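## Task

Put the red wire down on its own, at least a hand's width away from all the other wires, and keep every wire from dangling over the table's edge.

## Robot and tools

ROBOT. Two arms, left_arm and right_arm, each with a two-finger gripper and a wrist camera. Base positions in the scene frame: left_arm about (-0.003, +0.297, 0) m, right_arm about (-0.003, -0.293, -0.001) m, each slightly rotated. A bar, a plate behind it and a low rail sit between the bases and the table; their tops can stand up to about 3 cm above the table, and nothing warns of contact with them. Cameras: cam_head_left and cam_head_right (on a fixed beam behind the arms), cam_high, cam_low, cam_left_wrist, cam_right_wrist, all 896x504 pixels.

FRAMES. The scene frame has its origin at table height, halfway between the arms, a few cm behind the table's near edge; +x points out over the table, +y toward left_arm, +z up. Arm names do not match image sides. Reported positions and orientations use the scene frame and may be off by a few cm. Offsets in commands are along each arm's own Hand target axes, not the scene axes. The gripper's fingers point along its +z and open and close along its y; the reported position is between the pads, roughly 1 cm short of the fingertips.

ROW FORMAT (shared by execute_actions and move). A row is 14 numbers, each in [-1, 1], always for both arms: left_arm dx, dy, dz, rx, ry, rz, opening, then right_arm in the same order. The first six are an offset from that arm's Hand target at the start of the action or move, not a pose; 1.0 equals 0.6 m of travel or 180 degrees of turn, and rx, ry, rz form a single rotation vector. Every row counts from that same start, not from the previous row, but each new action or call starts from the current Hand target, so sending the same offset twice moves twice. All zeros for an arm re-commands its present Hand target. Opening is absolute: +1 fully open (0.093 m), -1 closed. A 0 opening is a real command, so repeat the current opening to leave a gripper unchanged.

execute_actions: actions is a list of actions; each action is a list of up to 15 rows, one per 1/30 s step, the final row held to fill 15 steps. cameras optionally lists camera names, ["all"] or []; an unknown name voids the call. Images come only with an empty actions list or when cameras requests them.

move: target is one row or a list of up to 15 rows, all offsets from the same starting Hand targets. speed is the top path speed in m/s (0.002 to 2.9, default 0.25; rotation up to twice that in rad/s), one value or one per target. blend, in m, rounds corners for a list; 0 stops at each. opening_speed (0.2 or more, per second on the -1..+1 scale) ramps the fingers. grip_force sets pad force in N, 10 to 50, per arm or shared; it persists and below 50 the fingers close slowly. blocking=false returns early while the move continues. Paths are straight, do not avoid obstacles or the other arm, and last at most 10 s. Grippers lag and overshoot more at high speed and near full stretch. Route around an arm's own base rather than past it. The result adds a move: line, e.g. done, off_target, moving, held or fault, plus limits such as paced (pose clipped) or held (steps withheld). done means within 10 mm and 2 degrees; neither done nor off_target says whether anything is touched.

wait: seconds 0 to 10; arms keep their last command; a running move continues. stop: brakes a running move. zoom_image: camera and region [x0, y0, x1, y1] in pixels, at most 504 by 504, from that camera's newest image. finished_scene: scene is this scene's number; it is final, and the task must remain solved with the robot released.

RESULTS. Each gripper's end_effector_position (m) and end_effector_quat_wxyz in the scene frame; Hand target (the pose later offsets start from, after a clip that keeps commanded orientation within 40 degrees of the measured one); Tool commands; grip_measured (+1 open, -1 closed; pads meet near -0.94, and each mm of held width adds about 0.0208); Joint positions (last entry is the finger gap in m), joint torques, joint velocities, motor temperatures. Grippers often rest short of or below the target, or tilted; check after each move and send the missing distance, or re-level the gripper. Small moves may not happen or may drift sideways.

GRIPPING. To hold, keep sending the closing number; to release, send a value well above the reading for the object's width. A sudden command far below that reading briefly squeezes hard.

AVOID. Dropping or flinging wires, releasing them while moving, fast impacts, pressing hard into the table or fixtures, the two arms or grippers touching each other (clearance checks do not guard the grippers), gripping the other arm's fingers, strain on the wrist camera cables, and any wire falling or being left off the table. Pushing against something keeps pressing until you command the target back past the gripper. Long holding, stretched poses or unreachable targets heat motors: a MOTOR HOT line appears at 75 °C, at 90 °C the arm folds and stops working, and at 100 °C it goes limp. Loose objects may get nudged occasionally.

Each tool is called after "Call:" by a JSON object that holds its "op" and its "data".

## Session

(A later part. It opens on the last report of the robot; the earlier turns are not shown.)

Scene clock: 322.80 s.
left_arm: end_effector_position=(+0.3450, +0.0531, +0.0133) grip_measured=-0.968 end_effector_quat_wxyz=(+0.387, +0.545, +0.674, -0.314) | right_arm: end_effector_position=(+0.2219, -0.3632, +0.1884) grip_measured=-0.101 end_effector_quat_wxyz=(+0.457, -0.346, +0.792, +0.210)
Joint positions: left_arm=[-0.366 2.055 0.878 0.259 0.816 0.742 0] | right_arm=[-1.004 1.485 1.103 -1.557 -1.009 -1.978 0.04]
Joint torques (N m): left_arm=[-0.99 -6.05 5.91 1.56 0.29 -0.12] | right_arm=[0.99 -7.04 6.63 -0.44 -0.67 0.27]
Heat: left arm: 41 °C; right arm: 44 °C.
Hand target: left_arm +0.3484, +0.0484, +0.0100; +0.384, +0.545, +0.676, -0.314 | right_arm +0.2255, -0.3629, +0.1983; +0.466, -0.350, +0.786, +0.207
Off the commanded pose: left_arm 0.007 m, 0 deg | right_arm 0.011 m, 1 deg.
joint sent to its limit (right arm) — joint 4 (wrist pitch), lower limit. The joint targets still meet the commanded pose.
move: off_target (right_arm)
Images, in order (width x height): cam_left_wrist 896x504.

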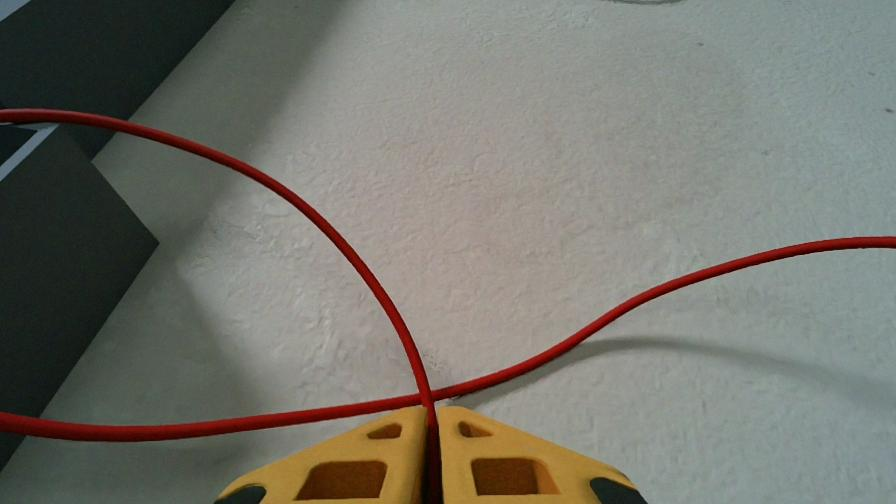

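Call:
{"op": "move", "data": {"target": [[0.016,-0.049,-0.142,0,0,0,-1,0,0,0,0,0,0,-0.1],[0.12,-0.095,-0.23,0,0,0,-1,0,0,0,0,0,0,-0.1]], "speed": 0.12, "blend": [0.02,0], "cameras": ["all"]}}

Scene clock: 328.30 s.
left_arm: end_effector_position=(+0.2550, +0.1869, +0.0114) grip_measured=-0.968 end_effector_quat_wxyz=(+0.375, +0.538, +0.683, -0.321) | right_arm: end_effector_position=(+0.2219, -0.3632, +0.1884) grip_measured=-0.101 end_effector_quat_wxyz=(+0.457, -0.346, +0.792, +0.210)
Joint positions: left_arm=[0.07 1.792 0.609 -0.284 0.979 1.388 0] | right_arm=[-1.004 1.485 1.103 -1.557 -1.009 -1.978 0.04]
Joint torques (N m): left_arm=[0.27 -6.27 4.78 0.33 0.58 0.17] | right_arm=[1.25 -7.3 6.35 -0.39 -0.72 0.29]
Heat: left arm: 41 °C; right arm: 44 °C.
Hand target: left_arm +0.2601, +0.1884, +0.0183; +0.384, +0.545, +0.676, -0.314 | right_arm +0.2255, -0.3629, +0.1983; +0.466, -0.350, +0.786, +0.207
Off the commanded pose: left_arm 0.009 m, 2 deg | right_arm 0.011 m, 1 deg.
joint sent to its limit (right arm) — joint 4 (wrist pitch), lower limit. The joint targets still meet the commanded pose.
move: off_target (right_arm)

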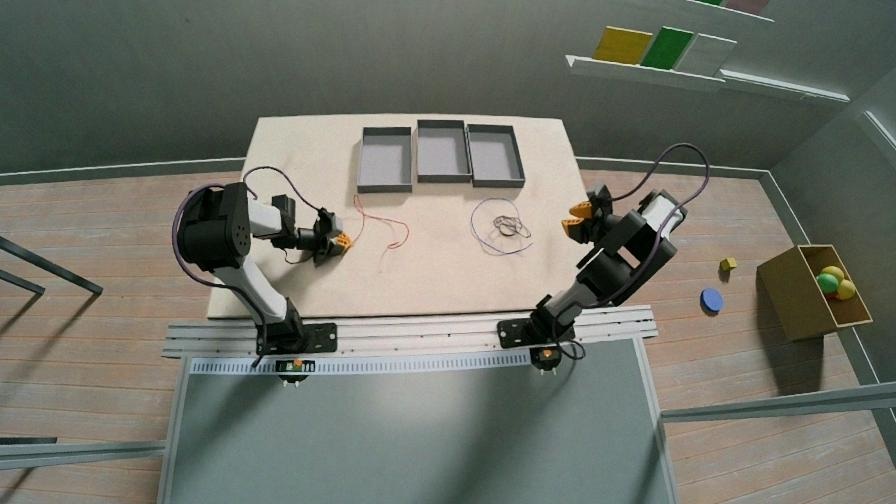

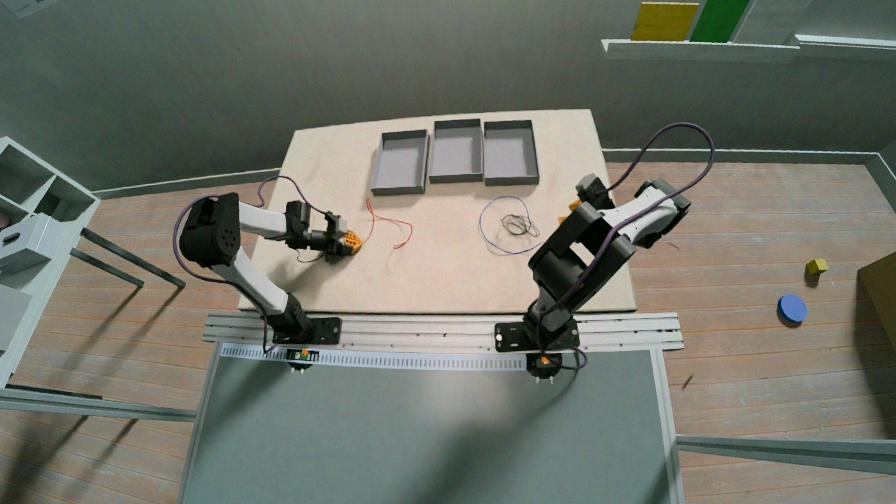

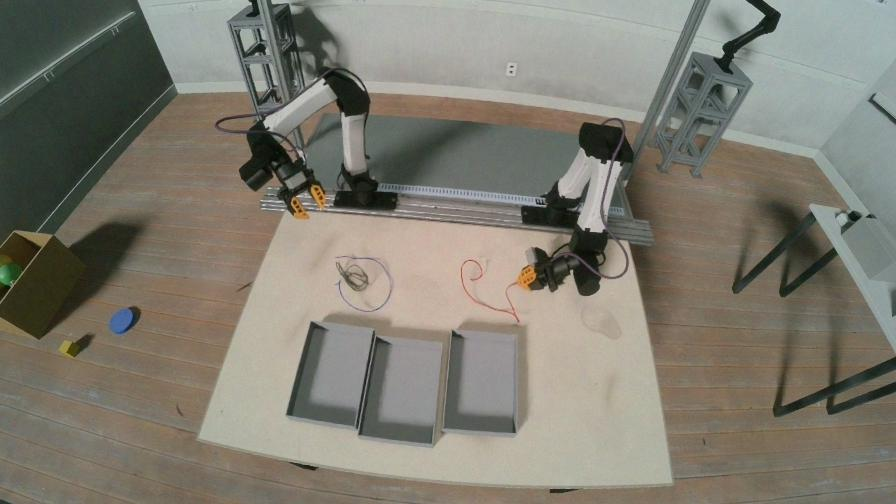

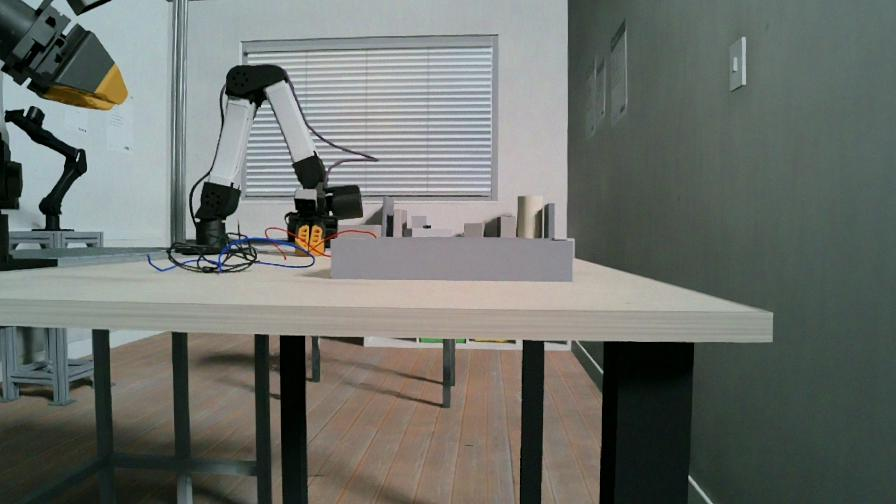

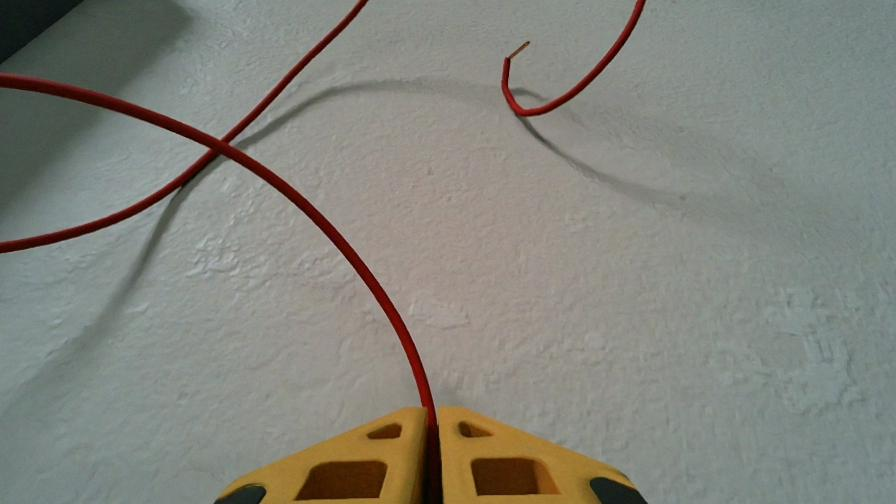

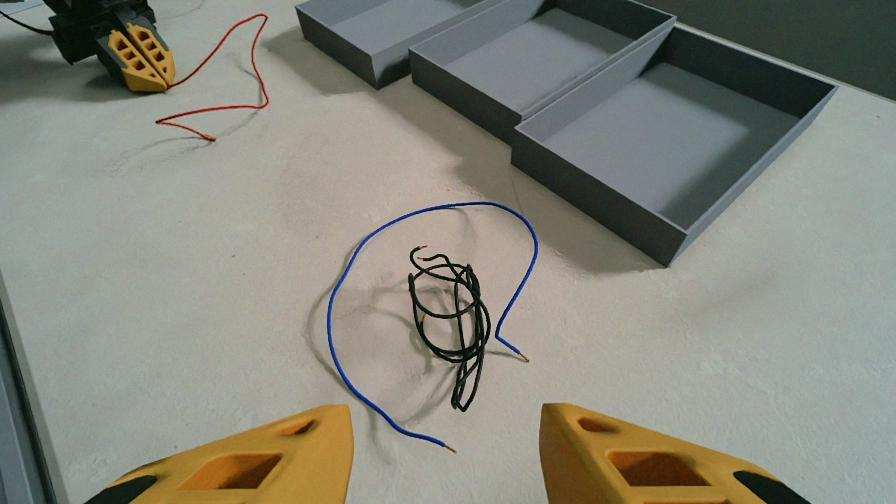

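Call:
{"op": "move", "data": {"target": [[0.037,0.016,-0.063,0,0,0,-1,0,0,0,0,0,0,-0.1],[0.037,0.016,-0.0631,0,0,0,-0.5,0,0,0,0,0,0,-0.1],[-0.01,0.016,-0.16,0,0,0,-0.5,0,0,0,0,0,0,-0.1],[-0.25,0.016,-0.2,0,0,0,-0.5,0,0,0,0,0,0,-0.1]], "speed": [0.12,0.12,0.08,0.15], "opening_speed": 0.6, "cameras": ["all"]}}

Call:
{"op": "zoom_image", "data": {"camera": "cam_low", "region": [150, 190, 400, 300]}}

Call:
{"op": "zoom_image", "data": {"camera": "cam_high", "region": [310, 220, 570, 360]}}

Scene clock: 342.90 s.
left_arm: end_effector_position=(+0.2640, +0.2203, +0.1954) grip_measured=-0.502 end_effector_quat_wxyz=(+0.372, +0.539, +0.684, -0.321) | right_arm: end_effector_position=(+0.2219, -0.3632, +0.1884) grip_measured=-0.101 end_effector_quat_wxyz=(+0.457, -0.346, +0.792, +0.210)
Joint positions: left_arm=[0.161 1.508 1.172 -1.273 0.978 1.554 0.021] | right_arm=[-1.004 1.485 1.103 -1.557 -1.009 -1.978 0.04]
Joint torques (N m): left_arm=[-0.91 -6.24 7.13 0.14 0.64 -0.09] | right_arm=[1.09 -7.01 6.52 -0.4 -0.73 0.26]
Heat: left arm: 40 °C; right arm: 44 °C.
Hand target: left_arm +0.2648, +0.2173, +0.2084; +0.384, +0.545, +0.676, -0.314 | right_arm +0.2255, -0.3629, +0.1983; +0.466, -0.350, +0.786, +0.207
Off the commanded pose: left_arm 0.013 m, 2 deg | right_arm 0.011 m, 1 deg.
joint sent to its limit (right arm) — joint 4 (wrist pitch), lower limit. The joint targets still meet the commanded pose.
move: off_target (left_arm, right_arm)

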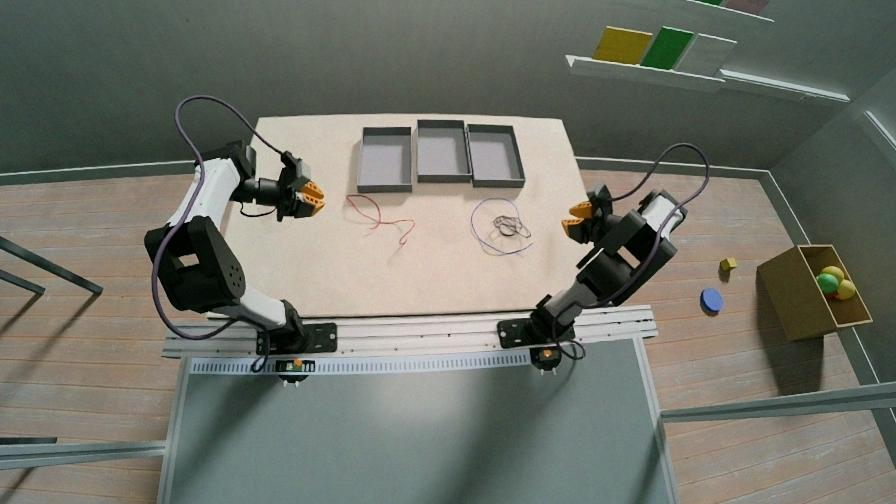

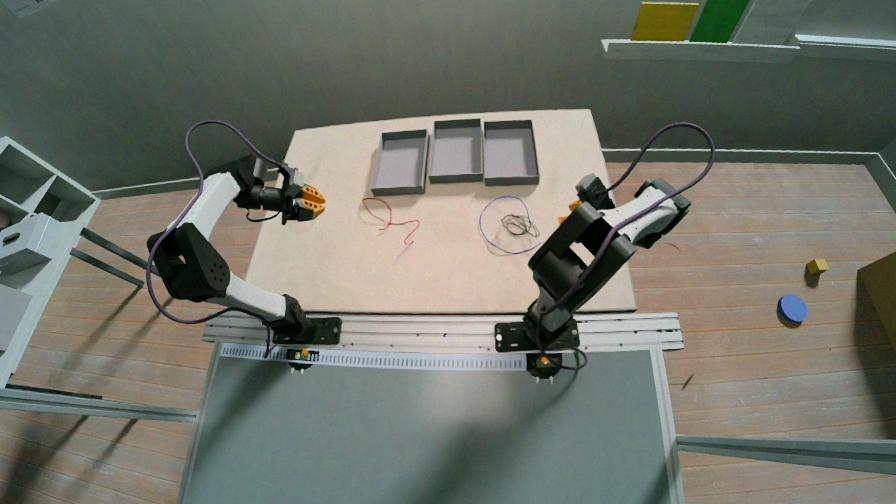

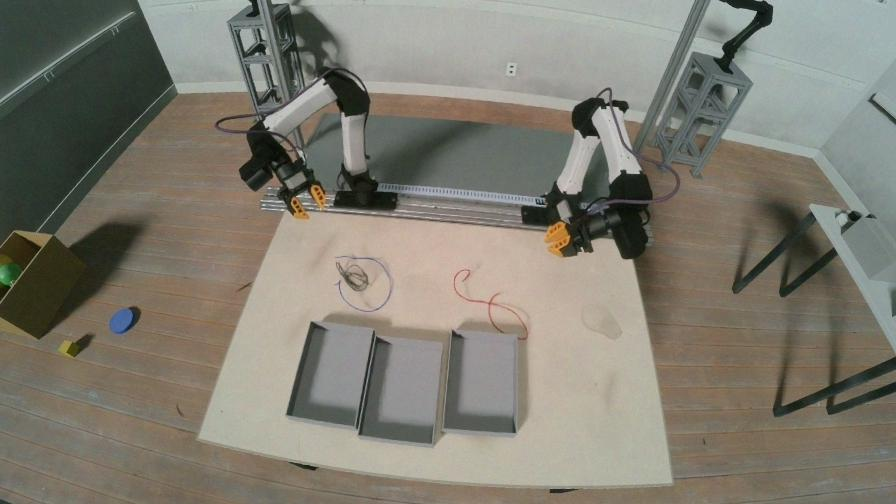

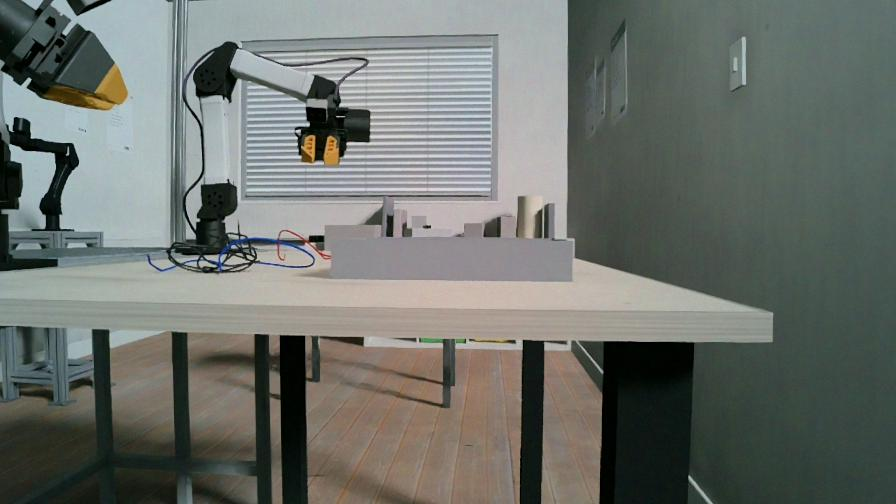

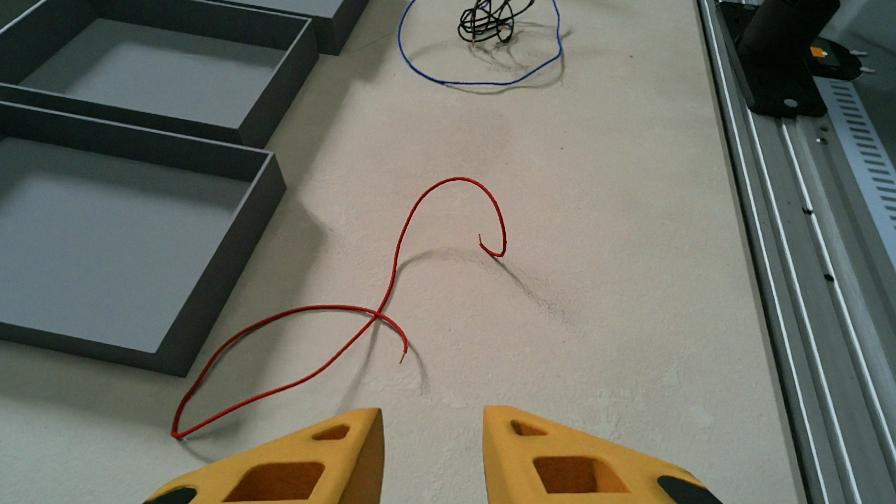

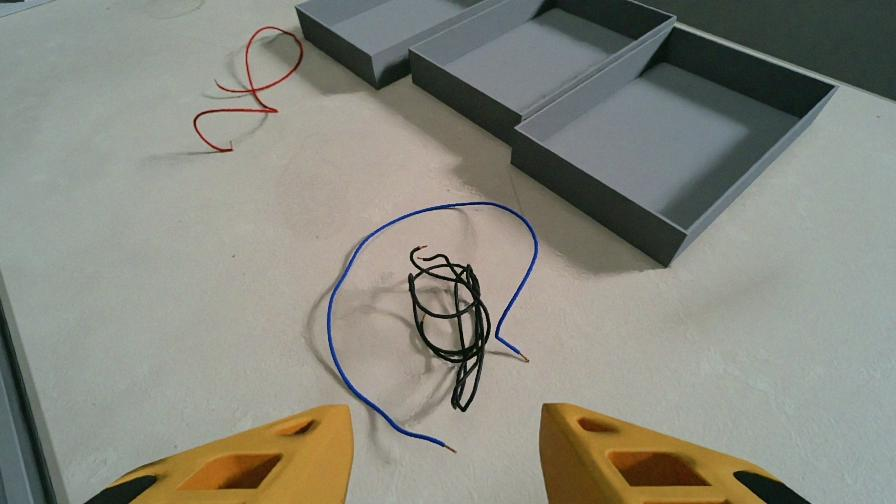

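Scaled by 2.016 from the camera's 896x504 image, which has a finer 1280x720 frame.

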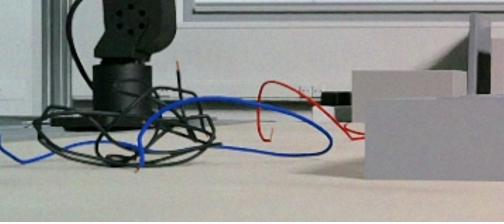

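Scaled by 1.938 from the camera's 896x504 image, which has a finer 1280x720 frame.

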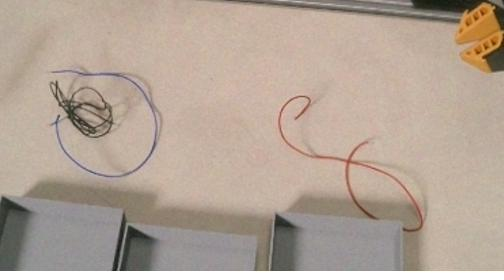

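Call:
{"op": "finished_scene", "data": {"scene": 2}}

The scene is finished: the task was done.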